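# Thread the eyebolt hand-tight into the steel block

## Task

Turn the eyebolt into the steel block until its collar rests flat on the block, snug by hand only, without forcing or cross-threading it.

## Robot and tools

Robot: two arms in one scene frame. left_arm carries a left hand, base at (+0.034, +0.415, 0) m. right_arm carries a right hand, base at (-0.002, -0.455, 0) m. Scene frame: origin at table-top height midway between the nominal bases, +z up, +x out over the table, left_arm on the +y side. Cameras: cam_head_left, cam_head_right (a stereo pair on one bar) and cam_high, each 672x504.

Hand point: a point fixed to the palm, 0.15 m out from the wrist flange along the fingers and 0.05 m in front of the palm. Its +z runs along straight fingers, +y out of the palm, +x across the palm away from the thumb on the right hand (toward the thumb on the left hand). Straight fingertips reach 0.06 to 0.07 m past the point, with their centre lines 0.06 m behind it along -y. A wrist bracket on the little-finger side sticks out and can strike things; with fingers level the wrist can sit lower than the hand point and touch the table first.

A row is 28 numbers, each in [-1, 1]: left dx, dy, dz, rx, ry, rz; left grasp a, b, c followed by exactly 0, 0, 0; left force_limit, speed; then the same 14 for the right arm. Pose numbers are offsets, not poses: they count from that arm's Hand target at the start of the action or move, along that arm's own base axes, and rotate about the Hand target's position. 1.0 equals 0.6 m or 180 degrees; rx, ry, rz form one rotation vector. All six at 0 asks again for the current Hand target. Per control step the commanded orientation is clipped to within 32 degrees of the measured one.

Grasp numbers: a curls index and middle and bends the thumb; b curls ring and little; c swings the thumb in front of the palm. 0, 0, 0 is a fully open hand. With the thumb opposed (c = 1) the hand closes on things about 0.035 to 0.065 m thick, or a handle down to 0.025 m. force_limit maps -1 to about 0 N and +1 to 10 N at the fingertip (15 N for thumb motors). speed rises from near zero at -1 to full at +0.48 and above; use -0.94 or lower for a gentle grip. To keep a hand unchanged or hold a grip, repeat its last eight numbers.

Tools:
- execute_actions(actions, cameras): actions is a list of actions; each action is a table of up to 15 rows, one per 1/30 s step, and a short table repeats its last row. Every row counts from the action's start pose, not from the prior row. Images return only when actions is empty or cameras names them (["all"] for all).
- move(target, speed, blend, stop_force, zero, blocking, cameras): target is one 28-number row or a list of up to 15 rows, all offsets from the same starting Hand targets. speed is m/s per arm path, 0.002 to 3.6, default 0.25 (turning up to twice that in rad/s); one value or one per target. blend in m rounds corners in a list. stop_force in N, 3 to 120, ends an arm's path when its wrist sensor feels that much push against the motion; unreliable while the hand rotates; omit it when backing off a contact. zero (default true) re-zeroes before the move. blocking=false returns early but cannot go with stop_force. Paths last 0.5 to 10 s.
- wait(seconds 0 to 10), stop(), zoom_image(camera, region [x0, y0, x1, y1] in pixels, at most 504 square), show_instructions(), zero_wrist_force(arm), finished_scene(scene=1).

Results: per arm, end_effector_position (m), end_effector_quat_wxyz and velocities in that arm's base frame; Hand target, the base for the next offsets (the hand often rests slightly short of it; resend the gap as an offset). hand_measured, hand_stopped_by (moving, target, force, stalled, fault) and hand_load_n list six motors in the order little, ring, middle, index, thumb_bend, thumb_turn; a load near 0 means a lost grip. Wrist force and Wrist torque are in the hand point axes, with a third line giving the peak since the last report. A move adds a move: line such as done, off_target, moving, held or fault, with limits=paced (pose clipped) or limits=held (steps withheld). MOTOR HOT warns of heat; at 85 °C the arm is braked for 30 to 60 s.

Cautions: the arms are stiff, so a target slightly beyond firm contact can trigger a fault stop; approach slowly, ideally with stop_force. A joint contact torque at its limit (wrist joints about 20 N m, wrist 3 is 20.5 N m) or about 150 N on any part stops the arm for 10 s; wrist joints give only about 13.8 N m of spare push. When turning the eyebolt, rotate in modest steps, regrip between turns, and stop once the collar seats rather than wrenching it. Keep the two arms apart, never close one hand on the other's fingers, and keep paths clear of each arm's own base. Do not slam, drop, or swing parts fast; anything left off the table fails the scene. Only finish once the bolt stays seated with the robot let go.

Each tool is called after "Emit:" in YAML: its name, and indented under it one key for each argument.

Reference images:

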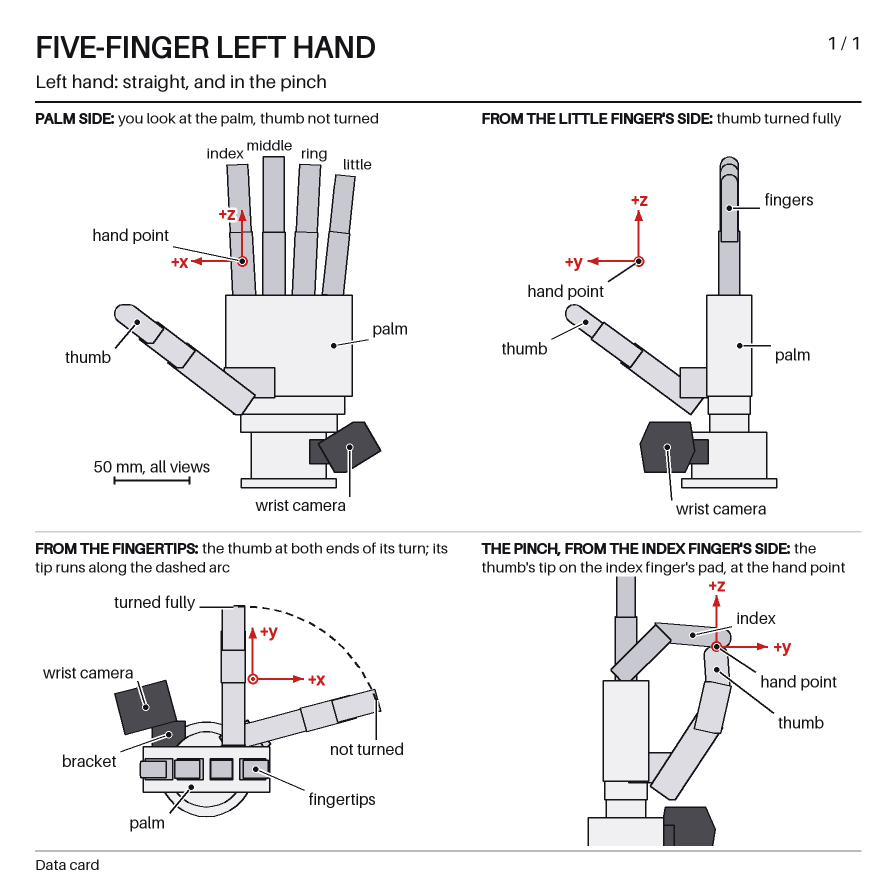

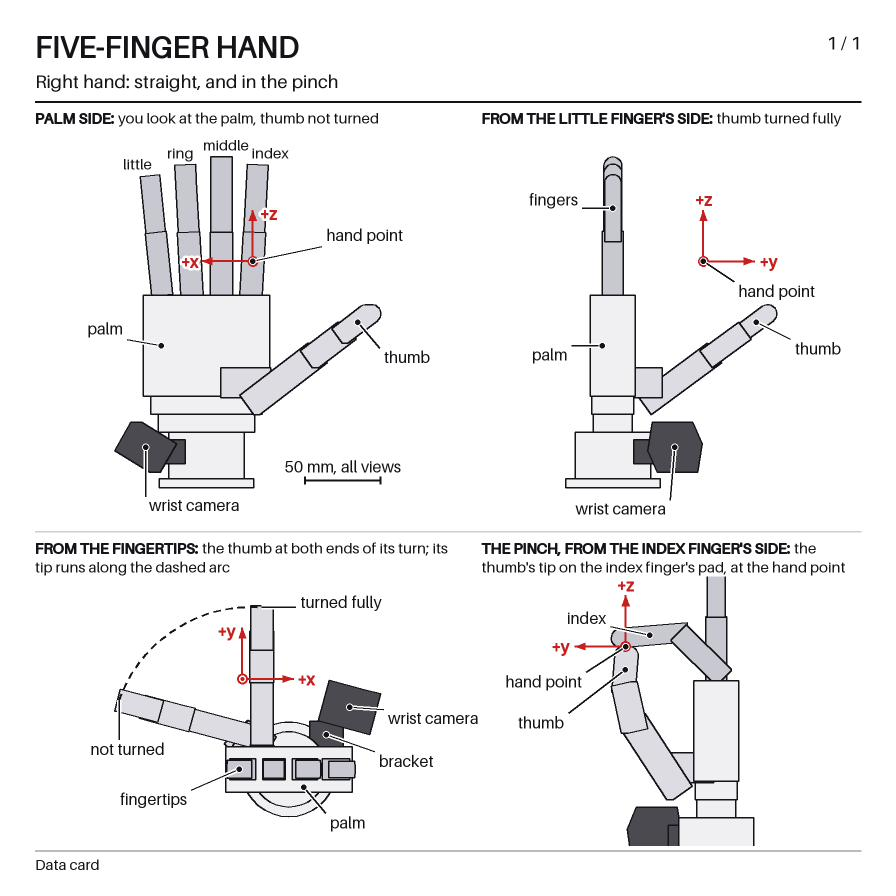

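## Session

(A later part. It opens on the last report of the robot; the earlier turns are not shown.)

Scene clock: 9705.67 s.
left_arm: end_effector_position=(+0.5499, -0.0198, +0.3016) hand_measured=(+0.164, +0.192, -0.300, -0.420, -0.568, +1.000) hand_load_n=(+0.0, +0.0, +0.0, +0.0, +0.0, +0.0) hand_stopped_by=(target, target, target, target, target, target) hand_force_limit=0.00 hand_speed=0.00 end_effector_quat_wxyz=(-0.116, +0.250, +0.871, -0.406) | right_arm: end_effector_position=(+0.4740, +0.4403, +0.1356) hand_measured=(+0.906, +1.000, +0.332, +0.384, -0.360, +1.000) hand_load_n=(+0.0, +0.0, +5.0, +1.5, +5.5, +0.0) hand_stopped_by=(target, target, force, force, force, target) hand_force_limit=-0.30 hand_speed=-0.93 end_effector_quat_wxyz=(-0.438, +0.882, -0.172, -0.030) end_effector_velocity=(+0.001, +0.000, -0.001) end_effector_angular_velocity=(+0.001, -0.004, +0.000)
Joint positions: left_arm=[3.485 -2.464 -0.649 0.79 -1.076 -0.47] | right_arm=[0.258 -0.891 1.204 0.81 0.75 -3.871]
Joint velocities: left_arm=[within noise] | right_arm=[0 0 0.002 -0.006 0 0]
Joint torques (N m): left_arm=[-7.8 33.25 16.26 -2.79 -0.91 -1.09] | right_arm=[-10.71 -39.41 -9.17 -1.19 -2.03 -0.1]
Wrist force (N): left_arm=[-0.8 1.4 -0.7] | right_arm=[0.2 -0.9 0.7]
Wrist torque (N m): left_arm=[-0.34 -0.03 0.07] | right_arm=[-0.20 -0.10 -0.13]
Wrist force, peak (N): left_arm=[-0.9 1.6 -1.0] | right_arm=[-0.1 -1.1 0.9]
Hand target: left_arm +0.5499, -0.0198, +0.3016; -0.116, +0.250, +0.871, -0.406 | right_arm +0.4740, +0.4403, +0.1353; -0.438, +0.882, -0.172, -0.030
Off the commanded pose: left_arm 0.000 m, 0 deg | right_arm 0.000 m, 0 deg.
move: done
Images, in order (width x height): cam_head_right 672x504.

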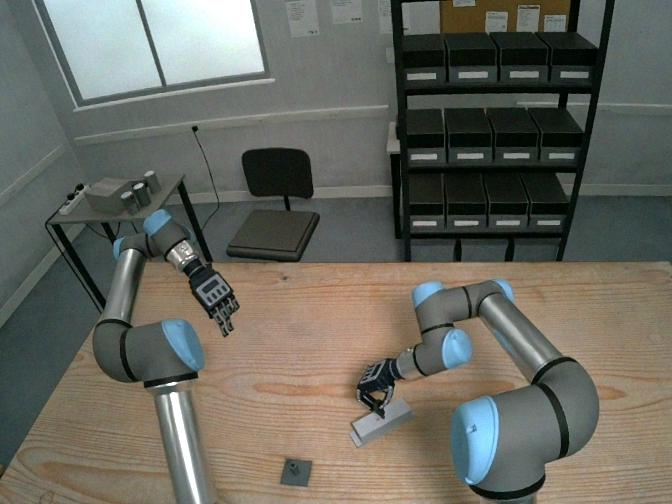

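Emit:
move:
  target: [0,0,0,0,0,0,0.35,0.6,1,0,0,0,0.0,0,0,0,0.02,0.078,-0.0364,0,0.94,1,1,0,0,0,-0.3,-0.93]
  speed: 0.1
  cameras: ["cam_head_right","cam_head_left"]

Emit:
zoom_image:
  camera: "cam_head_right"
  region: [364, 386, 392, 416]

Emit:
zoom_image:
  camera: "cam_head_left"
  region: [374, 386, 402, 416]

Scene clock: 9728.03 s.
left_arm: end_effector_position=(+0.5499, -0.0198, +0.3016) hand_measured=(+0.164, +0.192, -0.300, -0.420, -0.568, +1.000) hand_load_n=(+0.0, +0.0, +0.0, +0.0, +0.0, +0.0) hand_stopped_by=(target, target, target, target, target, target) hand_force_limit=0.00 hand_speed=0.00 end_effector_quat_wxyz=(-0.116, +0.250, +0.871, -0.406) | right_arm: end_effector_position=(+0.4740, +0.4402, +0.1474) hand_measured=(+0.906, +1.000, +0.332, +0.384, -0.360, +1.000) hand_load_n=(+0.0, +0.0, +5.0, +1.0, +5.5, +0.0) hand_stopped_by=(target, target, force, force, force, target) hand_force_limit=-0.30 hand_speed=-0.93 end_effector_quat_wxyz=(-0.551, +0.822, -0.142, +0.000)
Joint positions: left_arm=[3.485 -2.464 -0.649 0.79 -1.076 -0.47] | right_arm=[0.189 -0.995 1.415 0.46 0.534 -3.776]
Joint torques (N m): left_arm=[-8.16 34.05 15.83 -2.76 -0.76 -1.15] | right_arm=[9.88 -26.73 -24.54 1.89 -1.52 -1.27]
Wrist force (N): left_arm=[-0.9 1.4 -0.8] | right_arm=[0.0 -1.0 0.9]
Wrist torque (N m): left_arm=[-0.35 -0.02 0.06] | right_arm=[-0.24 -0.01 -0.10]
Wrist force, peak (N): left_arm=[-0.7 1.8 -0.8] | right_arm=[-0.9 -1.1 1.5]
Hand target: left_arm +0.5499, -0.0198, +0.3016; -0.116, +0.250, +0.871, -0.406 | right_arm +0.4740, +0.4403, +0.1473; -0.551, +0.822, -0.142, +0.000
Off the commanded pose: left_arm 0.000 m, 0 deg | right_arm 0.000 m, 0 deg.
move: done
Images, in order (width x height): cam_head_left 672x504, cam_head_right 672x504.

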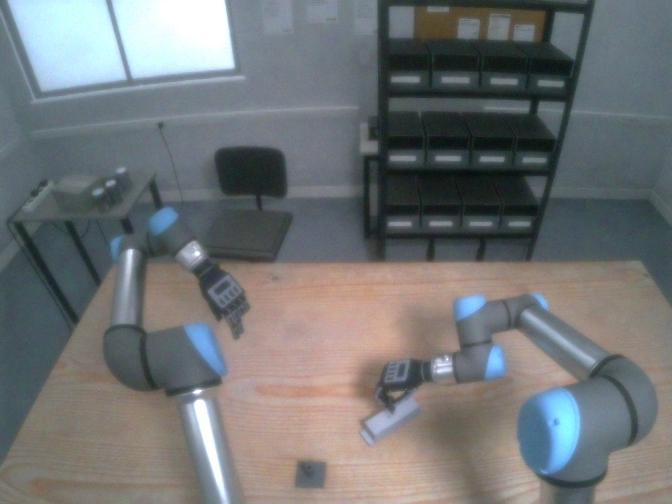

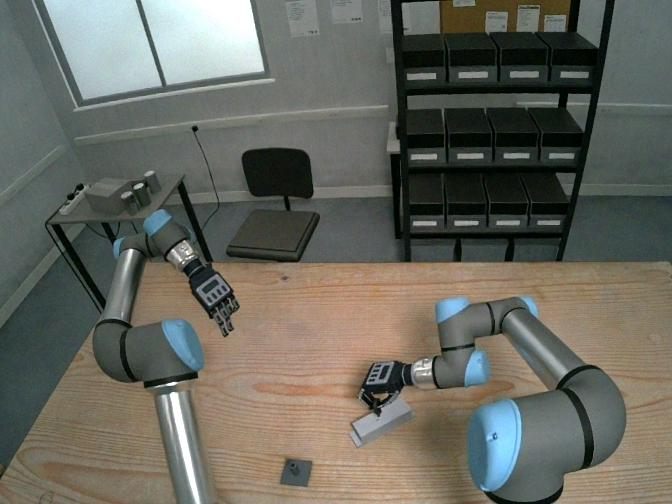

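Scaled by 16.800 from the camera's 672x504 image, which has a finer 960x720 frame.

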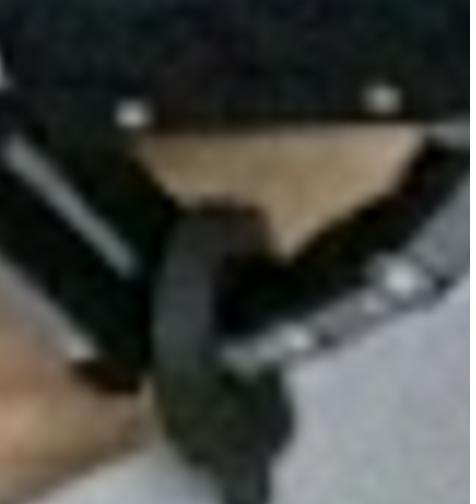

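Scaled by 16.800 from the camera's 672x504 image, which has a finer 960x720 frame.

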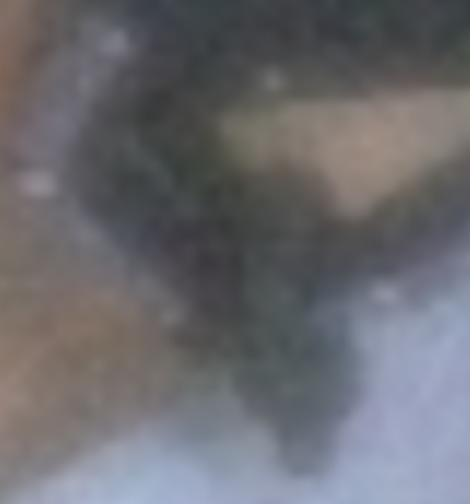

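Emit:
zoom_image:
  camera: "cam_head_right"
  region: [366, 396, 390, 422]

Scaled by 19.385 from the camera's 672x504 image, which has a finer 960x720 frame.

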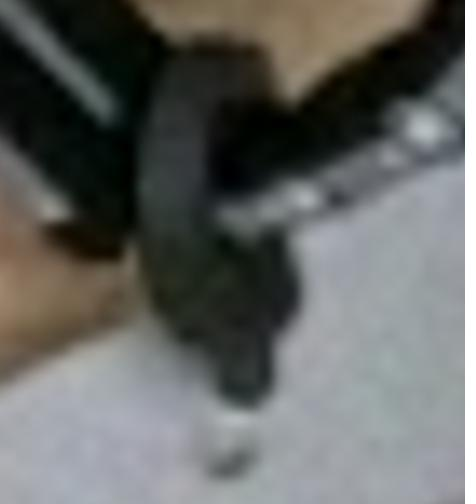

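Emit:
move:
  target: [0,0,0,0,0,0,0.35,0.6,1,0,0,0,0.0,0,-0.013,0,0,0,-0.0556,0,0.94,1,1,0,0,0,-0.3,-0.93]
  speed: 0.1
  cameras: ["cam_head_right","cam_head_left"]

Emit:
zoom_image:
  camera: "cam_head_right"
  region: [366, 392, 390, 422]

Emit:
zoom_image:
  camera: "cam_head_left"
  region: [376, 390, 404, 420]

Scene clock: 9760.60 s.
left_arm: end_effector_position=(+0.5499, -0.0198, +0.3016) hand_measured=(+0.164, +0.192, -0.300, -0.420, -0.568, +1.000) hand_load_n=(+0.0, +0.0, +0.0, -0.5, +0.0, +0.0) hand_stopped_by=(target, target, target, target, target, target) hand_force_limit=0.00 hand_speed=0.00 end_effector_quat_wxyz=(-0.116, +0.250, +0.871, -0.406) | right_arm: end_effector_position=(+0.4661, +0.4403, +0.1474) hand_measured=(+0.906, +1.000, +0.332, +0.384, -0.360, +1.000) hand_load_n=(+0.0, +0.0, +5.0, +1.0, +5.5, +0.0) hand_stopped_by=(target, target, force, force, force, target) hand_force_limit=-0.30 hand_speed=-0.93 end_effector_quat_wxyz=(-0.562, +0.819, -0.093, +0.071)
Joint positions: left_arm=[3.485 -2.464 -0.649 0.79 -1.076 -0.47] | right_arm=[0.203 -1.092 1.546 0.278 0.567 -3.802]
Joint torques (N m): left_arm=[-6.47 33.98 16.71 -2.71 -0.96 -1.25] | right_arm=[-8.62 -24.03 -23.06 2.76 -2.43 1.38]
Wrist force (N): left_arm=[-0.7 1.3 -0.7] | right_arm=[0.2 -0.7 0.8]
Wrist torque (N m): left_arm=[-0.35 -0.04 0.07] | right_arm=[-0.21 -0.05 0.03]
Wrist force, peak (N): left_arm=[-0.9 1.7 -0.7] | right_arm=[0.0 -1.1 1.1]
Hand target: left_arm +0.5499, -0.0198, +0.3016; -0.116, +0.250, +0.871, -0.406 | right_arm +0.4662, +0.4403, +0.1473; -0.562, +0.819, -0.094, +0.071
Off the commanded pose: left_arm 0.000 m, 0 deg | right_arm 0.000 m, 0 deg.
move: done
Images, in order (width x height): cam_head_left 672x504, cam_head_right 672x504.

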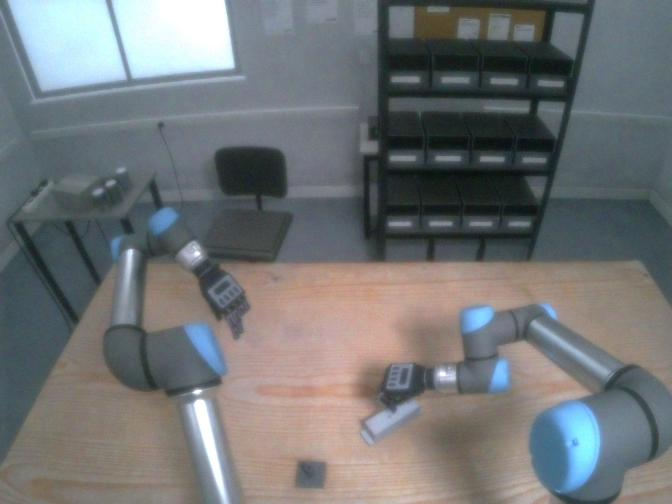

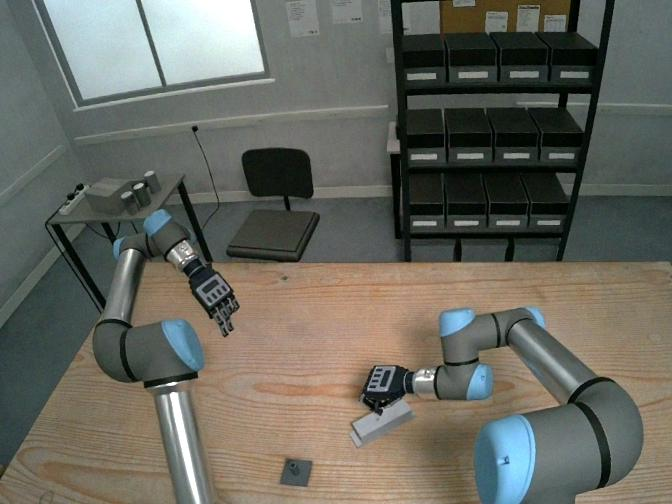

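Scaled by 16.800 from the camera's 672x504 image, which has a finer 960x720 frame.

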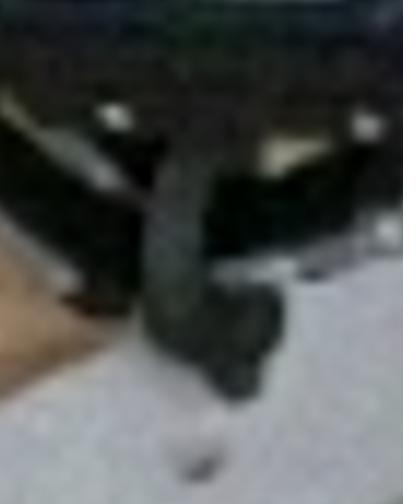

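Scaled by 16.800 from the camera's 672x504 image, which has a finer 960x720 frame.

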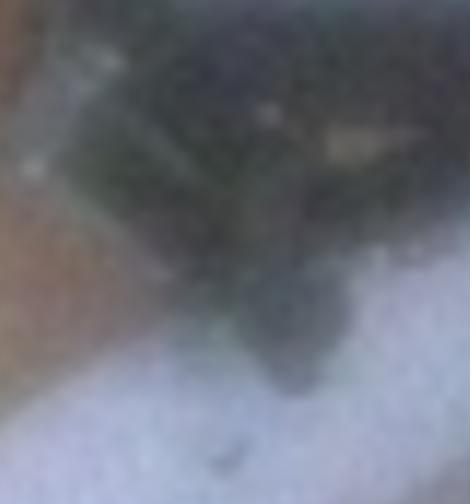

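Emit:
move:
  target:
    - [0,0,0,0,0,0,0.35,0.6,1,0,0,0,0.0,0,-0.2168,0.3637,0.01,0,0,0,0.94,1,1,0,0,0,-0.3,-0.93]
    - [0,0,0,0,0,0,0.35,0.6,1,0,0,0,0.0,0,-0.2168,0.3637,-0.025,0,0,0,0.94,1,1,0,0,0,-0.3,-0.93]
  speed: [0.1,0.05]
  cameras: ["cam_head_right","cam_head_left","cam_high"]

Emit:
zoom_image:
  camera: "cam_head_right"
  region: [270, 436, 314, 480]

Emit:
zoom_image:
  camera: "cam_high"
  region: [365, 150, 415, 200]

Emit:
zoom_image:
  camera: "cam_head_left"
  region: [286, 436, 330, 480]

Scene clock: 9801.00 s.
left_arm: end_effector_position=(+0.5499, -0.0198, +0.3016) hand_measured=(+0.164, +0.192, -0.300, -0.420, -0.568, +1.000) hand_load_n=(+0.0, +0.0, +0.0, +0.0, +0.0, +0.0) hand_stopped_by=(target, target, target, target, target, target) hand_force_limit=0.00 hand_speed=0.00 end_effector_quat_wxyz=(-0.116, +0.250, +0.871, -0.406) | right_arm: end_effector_position=(+0.3361, +0.6584, +0.1320) hand_measured=(+0.906, +1.000, +0.332, +0.384, -0.360, +1.000) hand_load_n=(+0.0, +0.0, +5.0, +1.0, +5.5, +0.0) hand_stopped_by=(target, target, force, force, force, target) hand_force_limit=-0.30 hand_speed=-0.93 end_effector_quat_wxyz=(-0.562, +0.819, -0.094, +0.071)
Joint positions: left_arm=[3.485 -2.464 -0.649 0.79 -1.076 -0.47] | right_arm=[0.709 -1.043 1.466 0.019 0.996 -3.406]
Joint torques (N m): left_arm=[-7.07 34.64 16.31 -2.7 -0.58 -1.28] | right_arm=[3.3 -61.13 -29.38 2.2 0.54 0.54]
Wrist force (N): left_arm=[-0.9 1.3 -0.6] | right_arm=[0.2 -0.5 0.7]
Wrist torque (N m): left_arm=[-0.36 -0.02 0.06] | right_arm=[-0.17 -0.04 -0.09]
Wrist force, peak (N): left_arm=[-0.8 1.6 -0.8] | right_arm=[-2.3 -1.1 1.3]
Hand target: left_arm +0.5499, -0.0198, +0.3016; -0.116, +0.250, +0.871, -0.406 | right_arm +0.3361, +0.6585, +0.1323; -0.562, +0.819, -0.094, +0.071
Off the commanded pose: left_arm 0.000 m, 0 deg | right_arm 0.000 m, 0 deg.
move: done

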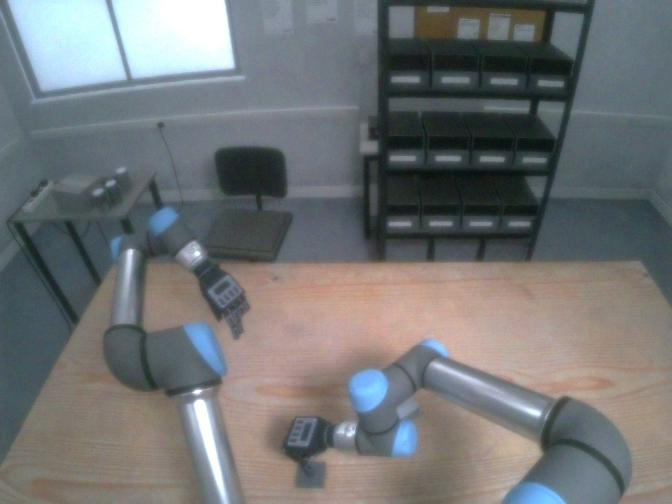

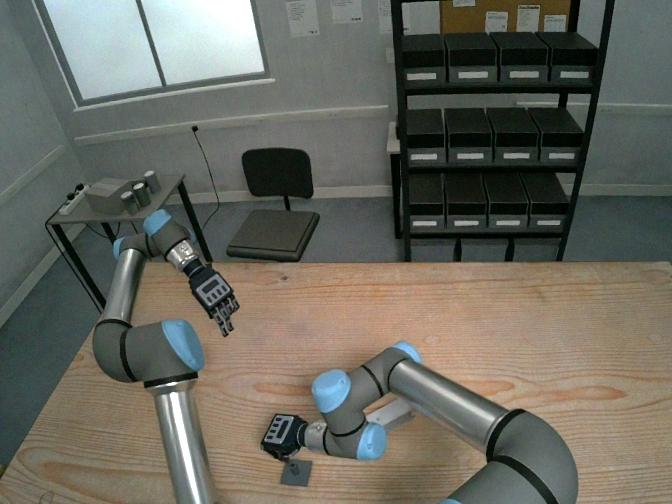

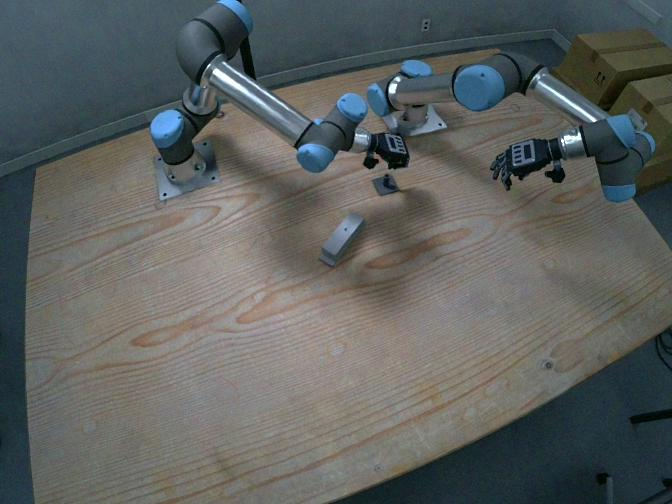

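Scaled by 11.455 from the camera's 672x504 image, which has a finer 960x720 frame.

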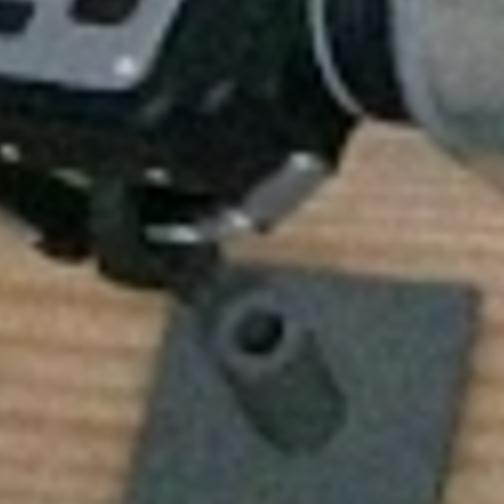

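Scaled by 10.080 from the camera's 672x504 image, which has a finer 960x720 frame.

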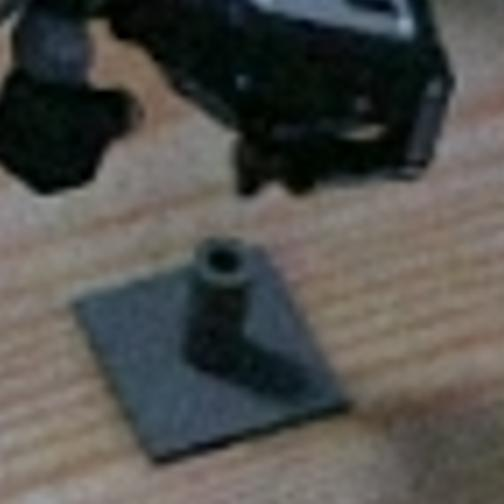

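Scaled by 11.455 from the camera's 672x504 image, which has a finer 960x720 frame.

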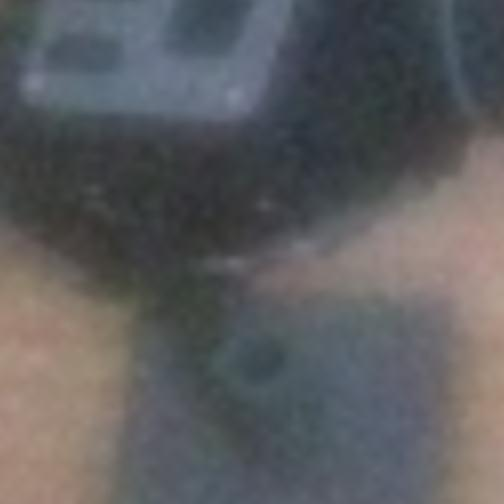

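Emit:
move:
  target:
    - [0,0,0,0,0,0,0.35,0.6,1,0,0,0,0.0,0,0.0167,-0.0137,0,0,0,0,0.94,1,1,0,0,0,-0.3,-0.93]
    - [0,0,0,0,0,0,0.35,0.6,1,0,0,0,0.0,0,0.0167,-0.0137,-0.02,0,0,0,0.94,1,1,0,0,0,-0.3,-0.93]
  speed: [0.02,0.03]
  cameras: ["cam_head_right","cam_head_left","cam_high"]

Emit:
zoom_image:
  camera: "cam_head_right"
  region: [276, 446, 306, 476]

Emit:
zoom_image:
  camera: "cam_high"
  region: [370, 155, 410, 195]

Emit:
zoom_image:
  camera: "cam_head_left"
  region: [290, 446, 320, 476]

Scene clock: 9832.80 s.
left_arm: end_effector_position=(+0.5499, -0.0198, +0.3016) hand_measured=(+0.164, +0.192, -0.300, -0.420, -0.568, +1.000) hand_load_n=(+0.0, +0.0, +0.0, +0.0, +0.0, +0.0) hand_stopped_by=(target, target, target, target, target, target) hand_force_limit=0.00 hand_speed=0.00 end_effector_quat_wxyz=(-0.116, +0.250, +0.871, -0.406) | right_arm: end_effector_position=(+0.3461, +0.6502, +0.1201) hand_measured=(+0.906, +1.000, +0.332, +0.384, -0.360, +1.000) hand_load_n=(+0.0, +0.5, +5.0, +1.0, +5.0, +0.0) hand_stopped_by=(target, target, force, force, force, target) hand_force_limit=-0.30 hand_speed=-0.93 end_effector_quat_wxyz=(-0.562, +0.819, -0.094, +0.071) end_effector_velocity=(+0.000, +0.000, +0.001) end_effector_angular_velocity=(-0.002, +0.002, +0.000)
Joint positions: left_arm=[3.485 -2.464 -0.649 0.79 -1.076 -0.47] | right_arm=[0.685 -1.031 1.481 -0.001 0.974 -3.418]
Joint velocities: left_arm=[within noise] | right_arm=[0 -0.001 -0.001 0.005 0 0]
Joint torques (N m): left_arm=[-8.79 34.03 16.01 -2.61 -0.84 -1.16] | right_arm=[10.36 -55.04 -26.72 2.18 0.55 1.59]
Wrist force (N): left_arm=[-0.6 1.4 -0.6] | right_arm=[0.2 -0.7 0.7]
Wrist torque (N m): left_arm=[-0.34 -0.06 0.08] | right_arm=[-0.20 -0.03 0.01]
Wrist force, peak (N): left_arm=[-0.8 1.6 -0.8] | right_arm=[-1.0 -0.9 1.2]
Hand target: left_arm +0.5499, -0.0198, +0.3016; -0.116, +0.250, +0.871, -0.406 | right_arm +0.3461, +0.6503, +0.1203; -0.562, +0.819, -0.094, +0.071
Off the commanded pose: left_arm 0.000 m, 0 deg | right_arm 0.000 m, 0 deg.
move: done

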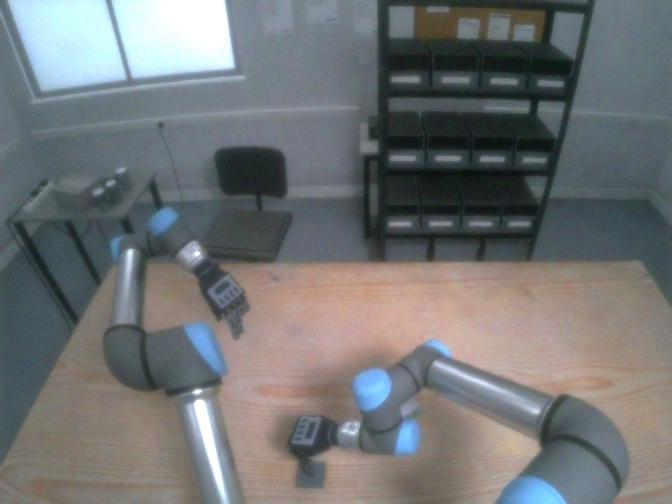

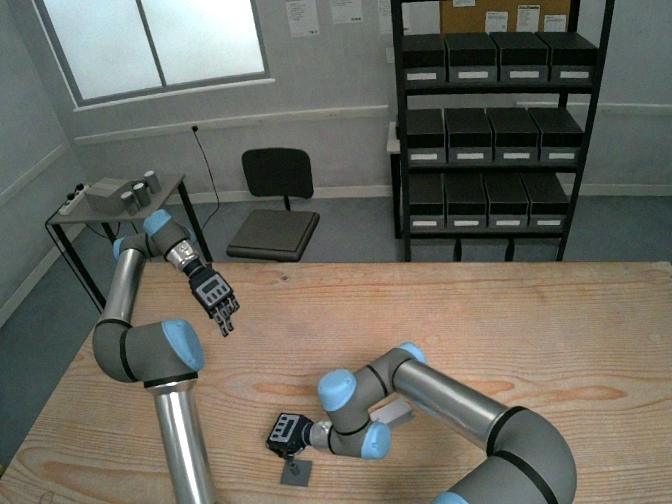

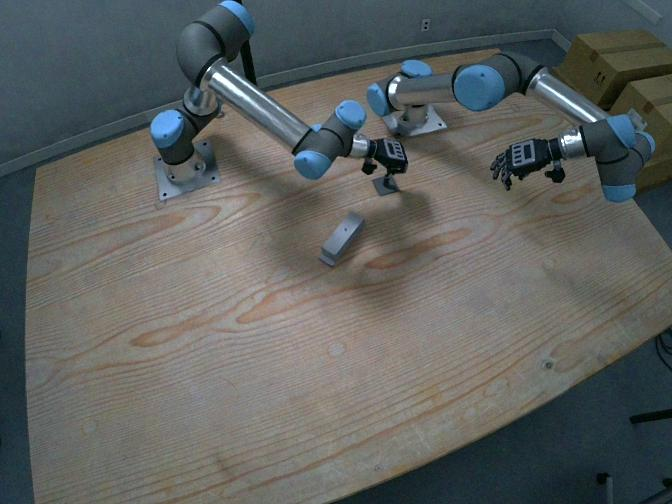

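Scaled by 16.800 from the camera's 672x504 image, which has a finer 960x720 frame.

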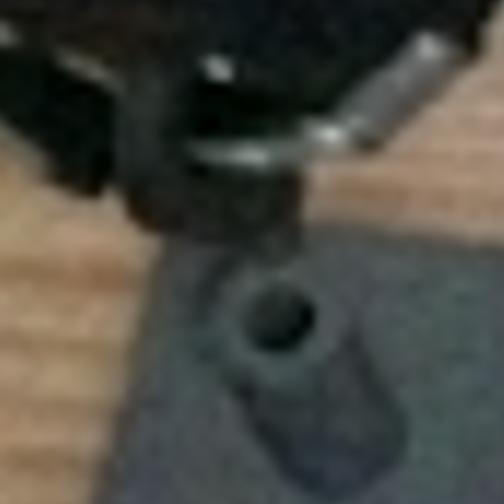

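Scaled by 12.600 from the camera's 672x504 image, which has a finer 960x720 frame.

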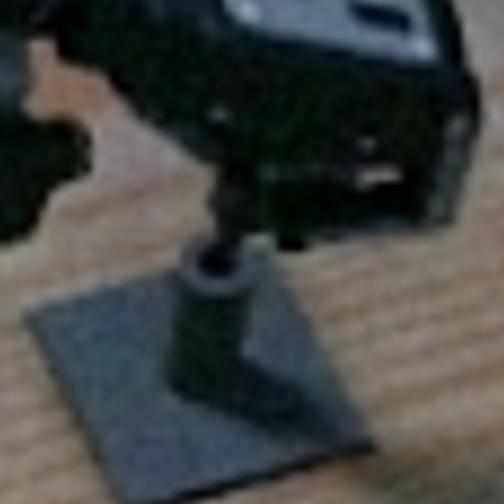

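Scaled by 16.800 from the camera's 672x504 image, which has a finer 960x720 frame.

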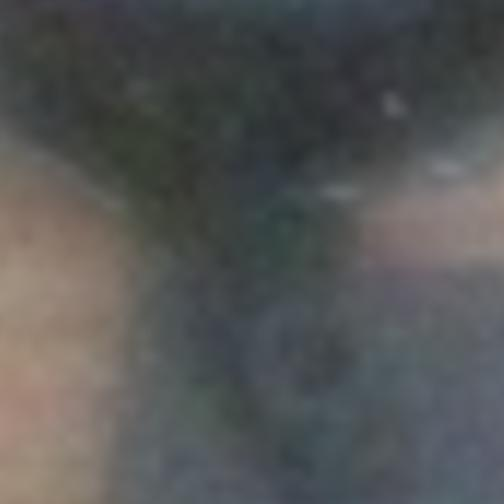

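Emit:
move:
  target:
    - [0,0,0,0,0,0,0.35,0.6,1,0,0,0,0.0,0,-0.0017,-0.0042,0,0,0,0,0.94,1,1,0,0,0,-0.3,-0.93]
    - [0,0,0,0,0,0,0.35,0.6,1,0,0,0,0.0,0,-0.0017,-0.0042,-0.01,0,0,0,0.94,1,1,0,0,0,-0.3,-0.93]
  speed: 0.02
  stop_force: 3.5
  cameras: ["cam_head_right","cam_head_left","cam_high"]

Emit:
zoom_image:
  camera: "cam_head_right"
  region: [280, 450, 304, 474]

Emit:
zoom_image:
  camera: "cam_high"
  region: [376, 160, 400, 184]

Scene clock: 9855.77 s.
left_arm: end_effector_position=(+0.5499, -0.0198, +0.3016) hand_measured=(+0.164, +0.192, -0.300, -0.420, -0.568, +1.000) hand_load_n=(+0.0, +0.0, +0.0, +0.0, +0.0, +0.0) hand_stopped_by=(target, target, target, target, target, target) hand_force_limit=0.00 hand_speed=0.00 end_effector_quat_wxyz=(-0.116, +0.250, +0.871, -0.406) | right_arm: end_effector_position=(+0.3451, +0.6477, +0.1143) hand_measured=(+0.906, +1.000, +0.332, +0.384, -0.360, +1.000) hand_load_n=(+0.0, +0.0, +5.0, +1.0, +5.0, +0.0) hand_stopped_by=(target, target, force, force, force, target) hand_force_limit=-0.30 hand_speed=-0.93 end_effector_quat_wxyz=(-0.562, +0.819, -0.094, +0.071)
Joint positions: left_arm=[3.485 -2.464 -0.649 0.79 -1.076 -0.47] | right_arm=[0.682 -1.03 1.497 -0.017 0.972 -3.42]
Joint torques (N m): left_arm=[-8.43 34.01 15.39 -2.76 -0.75 -1.16] | right_arm=[9.58 -61.63 -27.99 2.24 0.3 1.65]
Wrist force (N): left_arm=[-0.9 1.4 -0.6] | right_arm=[0.3 -0.7 0.8]
Wrist torque (N m): left_arm=[-0.35 -0.02 0.06] | right_arm=[-0.20 -0.06 0.02]
Wrist force, peak (N): left_arm=[-0.8 1.8 -0.9] | right_arm=[0.4 -1.0 0.9]
Hand target: left_arm +0.5499, -0.0198, +0.3016; -0.116, +0.250, +0.871, -0.406 | right_arm +0.3451, +0.6477, +0.1143; -0.562, +0.819, -0.094, +0.071
Off the commanded pose: left_arm 0.000 m, 0 deg | right_arm 0.000 m, 0 deg.
move: done

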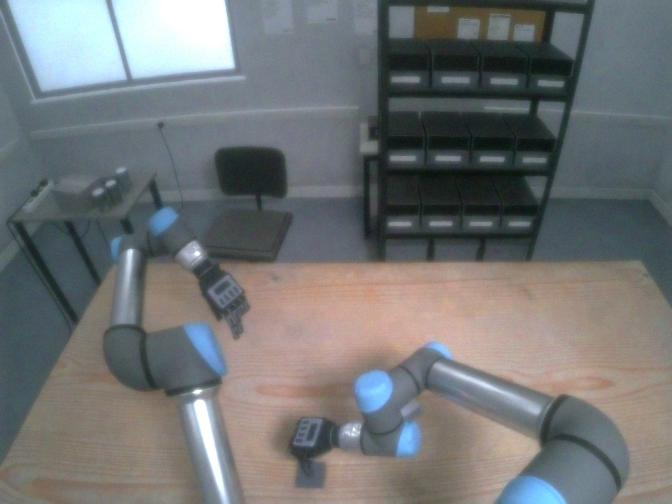

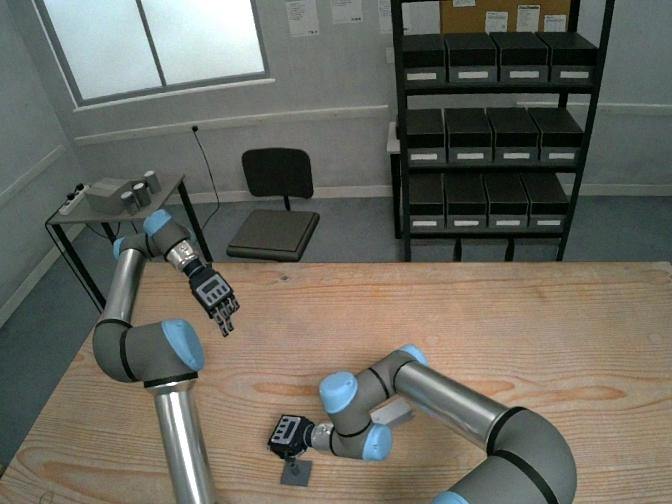

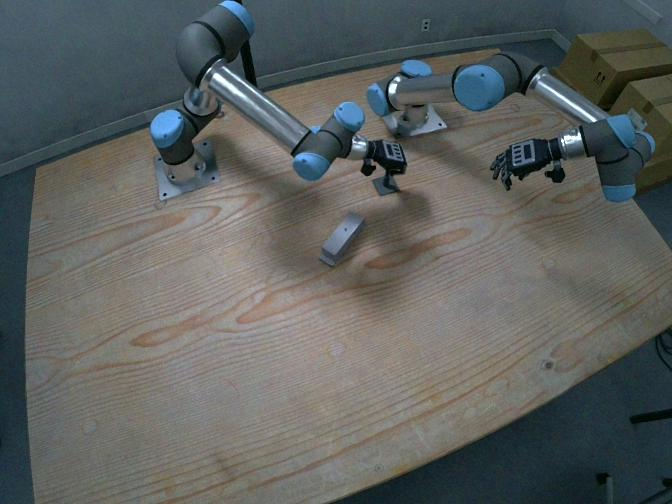

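Scaled by 21.000 from the camera's 672x504 image, which has a finer 960x720 frame.

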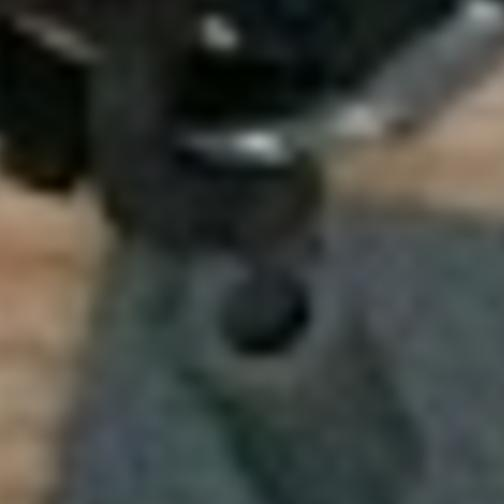

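Scaled by 21.000 from the camera's 672x504 image, which has a finer 960x720 frame.

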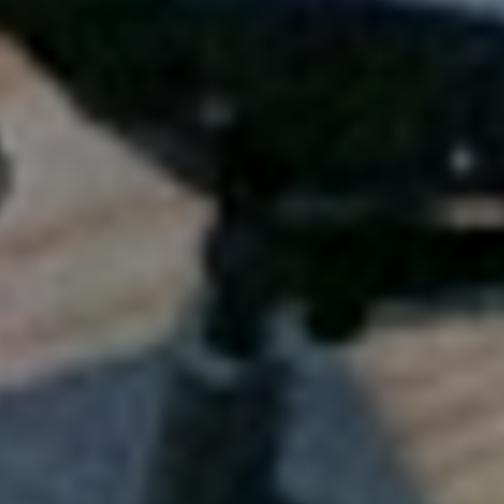

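Emit:
move:
  target: [0,0,0,0,0,0,0.35,0.6,1,0,0,0,0.0,0,0,0,-0.0167,0,0,0,0.94,1,1,0,0,0,-0.3,-0.93]
  speed: 0.01
  stop_force: 3.5
  cameras: ["cam_head_right","cam_high"]

Emit:
zoom_image:
  camera: "cam_head_right"
  region: [280, 450, 304, 474]

Emit:
zoom_image:
  camera: "cam_high"
  region: [376, 160, 400, 184]

Scene clock: 9865.13 s.
left_arm: end_effector_position=(+0.5499, -0.0198, +0.3016) hand_measured=(+0.164, +0.192, -0.300, -0.420, -0.568, +1.000) hand_load_n=(+0.0, +0.0, +0.0, +0.0, +0.0, +0.0) hand_stopped_by=(target, target, target, target, target, target) hand_force_limit=0.00 hand_speed=0.00 end_effector_quat_wxyz=(-0.116, +0.250, +0.871, -0.406) | right_arm: end_effector_position=(+0.3451, +0.6477, +0.1042) hand_measured=(+0.906, +1.000, +0.332, +0.384, -0.360, +1.000) hand_load_n=(+0.0, +0.0, +5.0, +0.0, +4.5, +0.0) hand_stopped_by=(target, target, force, force, force, target) hand_force_limit=-0.30 hand_speed=-0.93 end_effector_quat_wxyz=(-0.562, +0.819, -0.094, +0.071)
Joint positions: left_arm=[3.485 -2.464 -0.649 0.79 -1.076 -0.47] | right_arm=[0.682 -1.019 1.508 -0.039 0.972 -3.42]
Joint torques (N m): left_arm=[-7.75 32.81 16.5 -2.65 -0.86 -1.23] | right_arm=[10.11 -48.93 -23.65 2.35 0.41 0.83]
Wrist force (N): left_arm=[-0.8 1.3 -0.9] | right_arm=[0.3 -1.2 0.5]
Wrist torque (N m): left_arm=[-0.34 -0.04 0.07] | right_arm=[-0.20 -0.04 0.01]
Wrist force, peak (N): left_arm=[-0.8 1.7 -0.7] | right_arm=[0.2 -1.6 0.6]
Hand target: left_arm +0.5499, -0.0198, +0.3016; -0.116, +0.250, +0.871, -0.406 | right_arm +0.3451, +0.6477, +0.1043; -0.562, +0.819, -0.094, +0.071
Off the commanded pose: left_arm 0.000 m, 0 deg | right_arm 0.000 m, 0 deg.
move: done
Images, in order (width x height): cam_head_right 672x504, cam_high 672x504.

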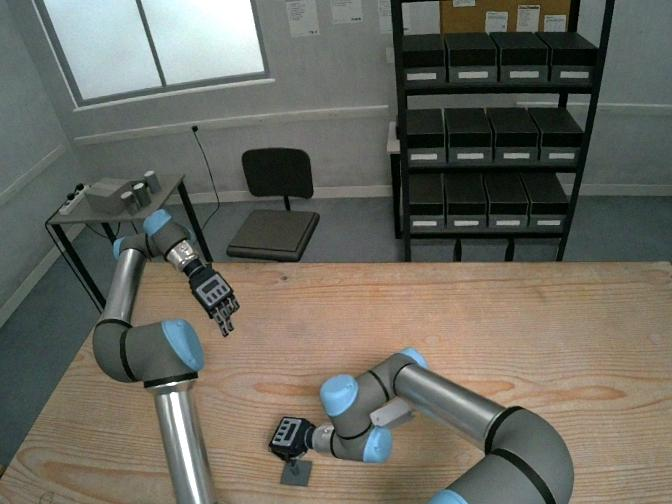

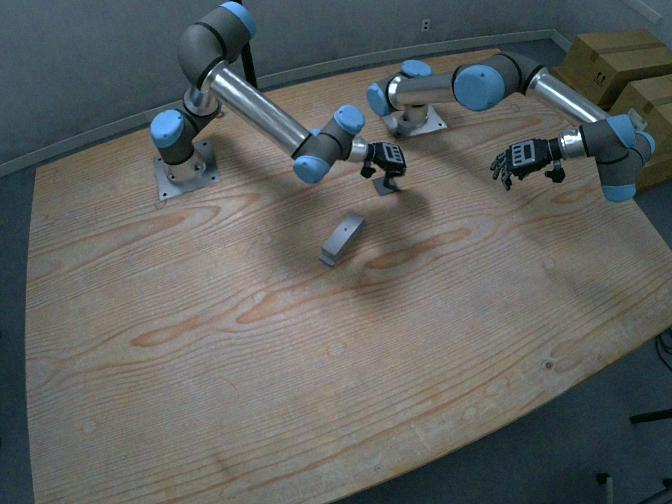

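Scaled by 21.000 from the camera's 672x504 image, which has a finer 960x720 frame.

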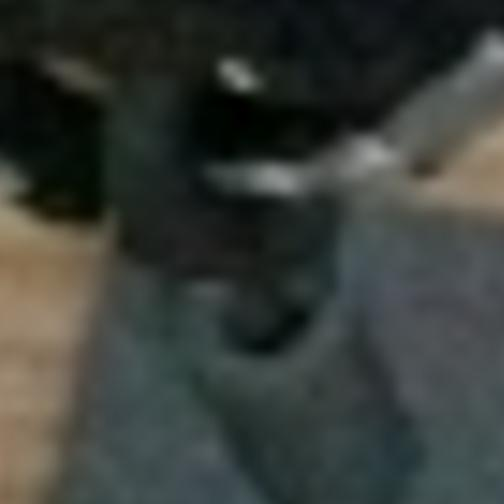

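Scaled by 21.000 from the camera's 672x504 image, which has a finer 960x720 frame.

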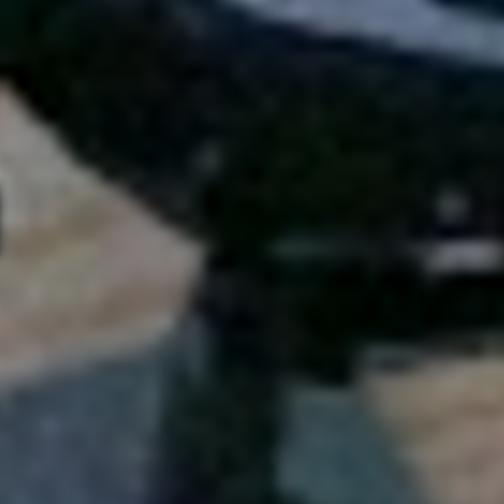

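Emit:
move:
  target: [0,0,0,0,0,0,0.35,0.6,1,0,0,0,0.0,0,0,0,-0.025,0,0,0,0.94,1,1,0,0,0,-0.3,-0.93]
  speed: 0.01
  stop_force: 3.5
  cameras: ["cam_head_right","cam_high"]

Emit:
zoom_image:
  camera: "cam_head_right"
  region: [280, 450, 304, 474]

Emit:
zoom_image:
  camera: "cam_high"
  region: [376, 160, 400, 184]

Scene clock: 9877.27 s.
left_arm: end_effector_position=(+0.5499, -0.0198, +0.3016) hand_measured=(+0.164, +0.192, -0.300, -0.420, -0.568, +1.000) hand_load_n=(+0.5, +0.0, +0.0, +0.0, +0.0, +0.0) hand_stopped_by=(target, target, target, target, target, target) hand_force_limit=0.00 hand_speed=0.00 end_effector_quat_wxyz=(-0.116, +0.250, +0.871, -0.406) | right_arm: end_effector_position=(+0.3451, +0.6478, +0.1025) hand_measured=(+0.906, +1.000, +0.332, +0.384, -0.360, +1.000) hand_load_n=(+0.0, +0.0, +5.0, +0.5, +4.5, +0.0) hand_stopped_by=(target, target, force, force, force, target) hand_force_limit=-0.30 hand_speed=-0.93 end_effector_quat_wxyz=(-0.562, +0.819, -0.094, +0.071)
Joint positions: left_arm=[3.485 -2.464 -0.649 0.79 -1.076 -0.47] | right_arm=[0.682 -1.018 1.51 -0.043 0.972 -3.42]
Joint torques (N m): left_arm=[-8.94 34.25 16.21 -2.54 -0.68 -1.12] | right_arm=[10.16 -60.36 -26.39 2.26 0.31 0.61]
Wrist force (N): left_arm=[-0.6 1.3 -0.5] | right_arm=[0.2 -2.3 0.0]
Wrist torque (N m): left_arm=[-0.36 -0.06 0.08] | right_arm=[-0.29 -0.03 0.00]
Wrist force, peak (N): left_arm=[-1.0 1.5 -0.6] | right_arm=[-0.4 -6.0 -1.1]
Hand target: left_arm +0.5499, -0.0198, +0.3016; -0.116, +0.250, +0.871, -0.406 | right_arm +0.3451, +0.6478, +0.1025; -0.562, +0.819, -0.094, +0.071 (not the last commanded pose)
Off the commanded pose: left_arm 0.000 m, 0 deg | right_arm 0.013 m, 0 deg.
move: contact (right_arm)
Images, in order (width x height): cam_head_right 672x504, cam_high 672x504.

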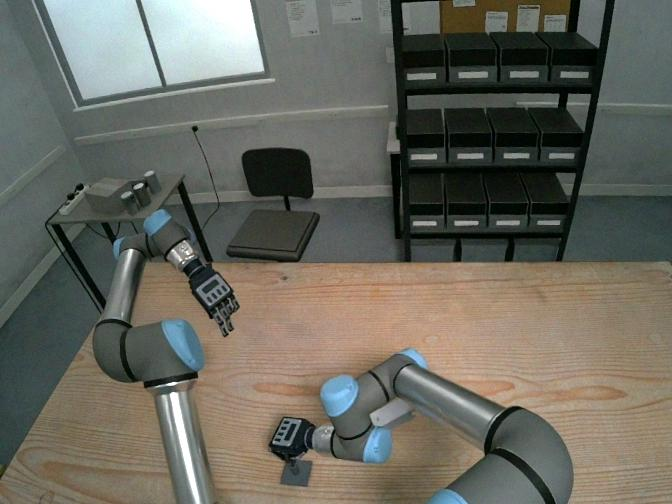

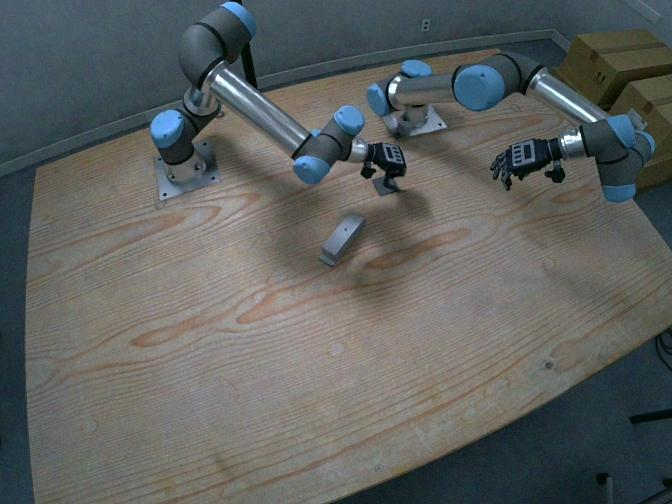

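Scaled by 21.000 from the camera's 672x504 image, which has a finer 960x720 frame.

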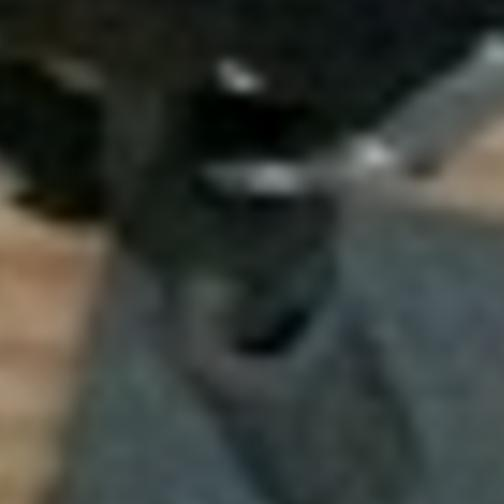

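Scaled by 21.000 from the camera's 672x504 image, which has a finer 960x720 frame.

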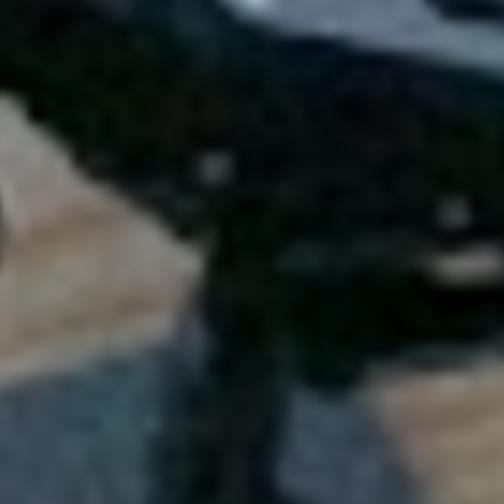

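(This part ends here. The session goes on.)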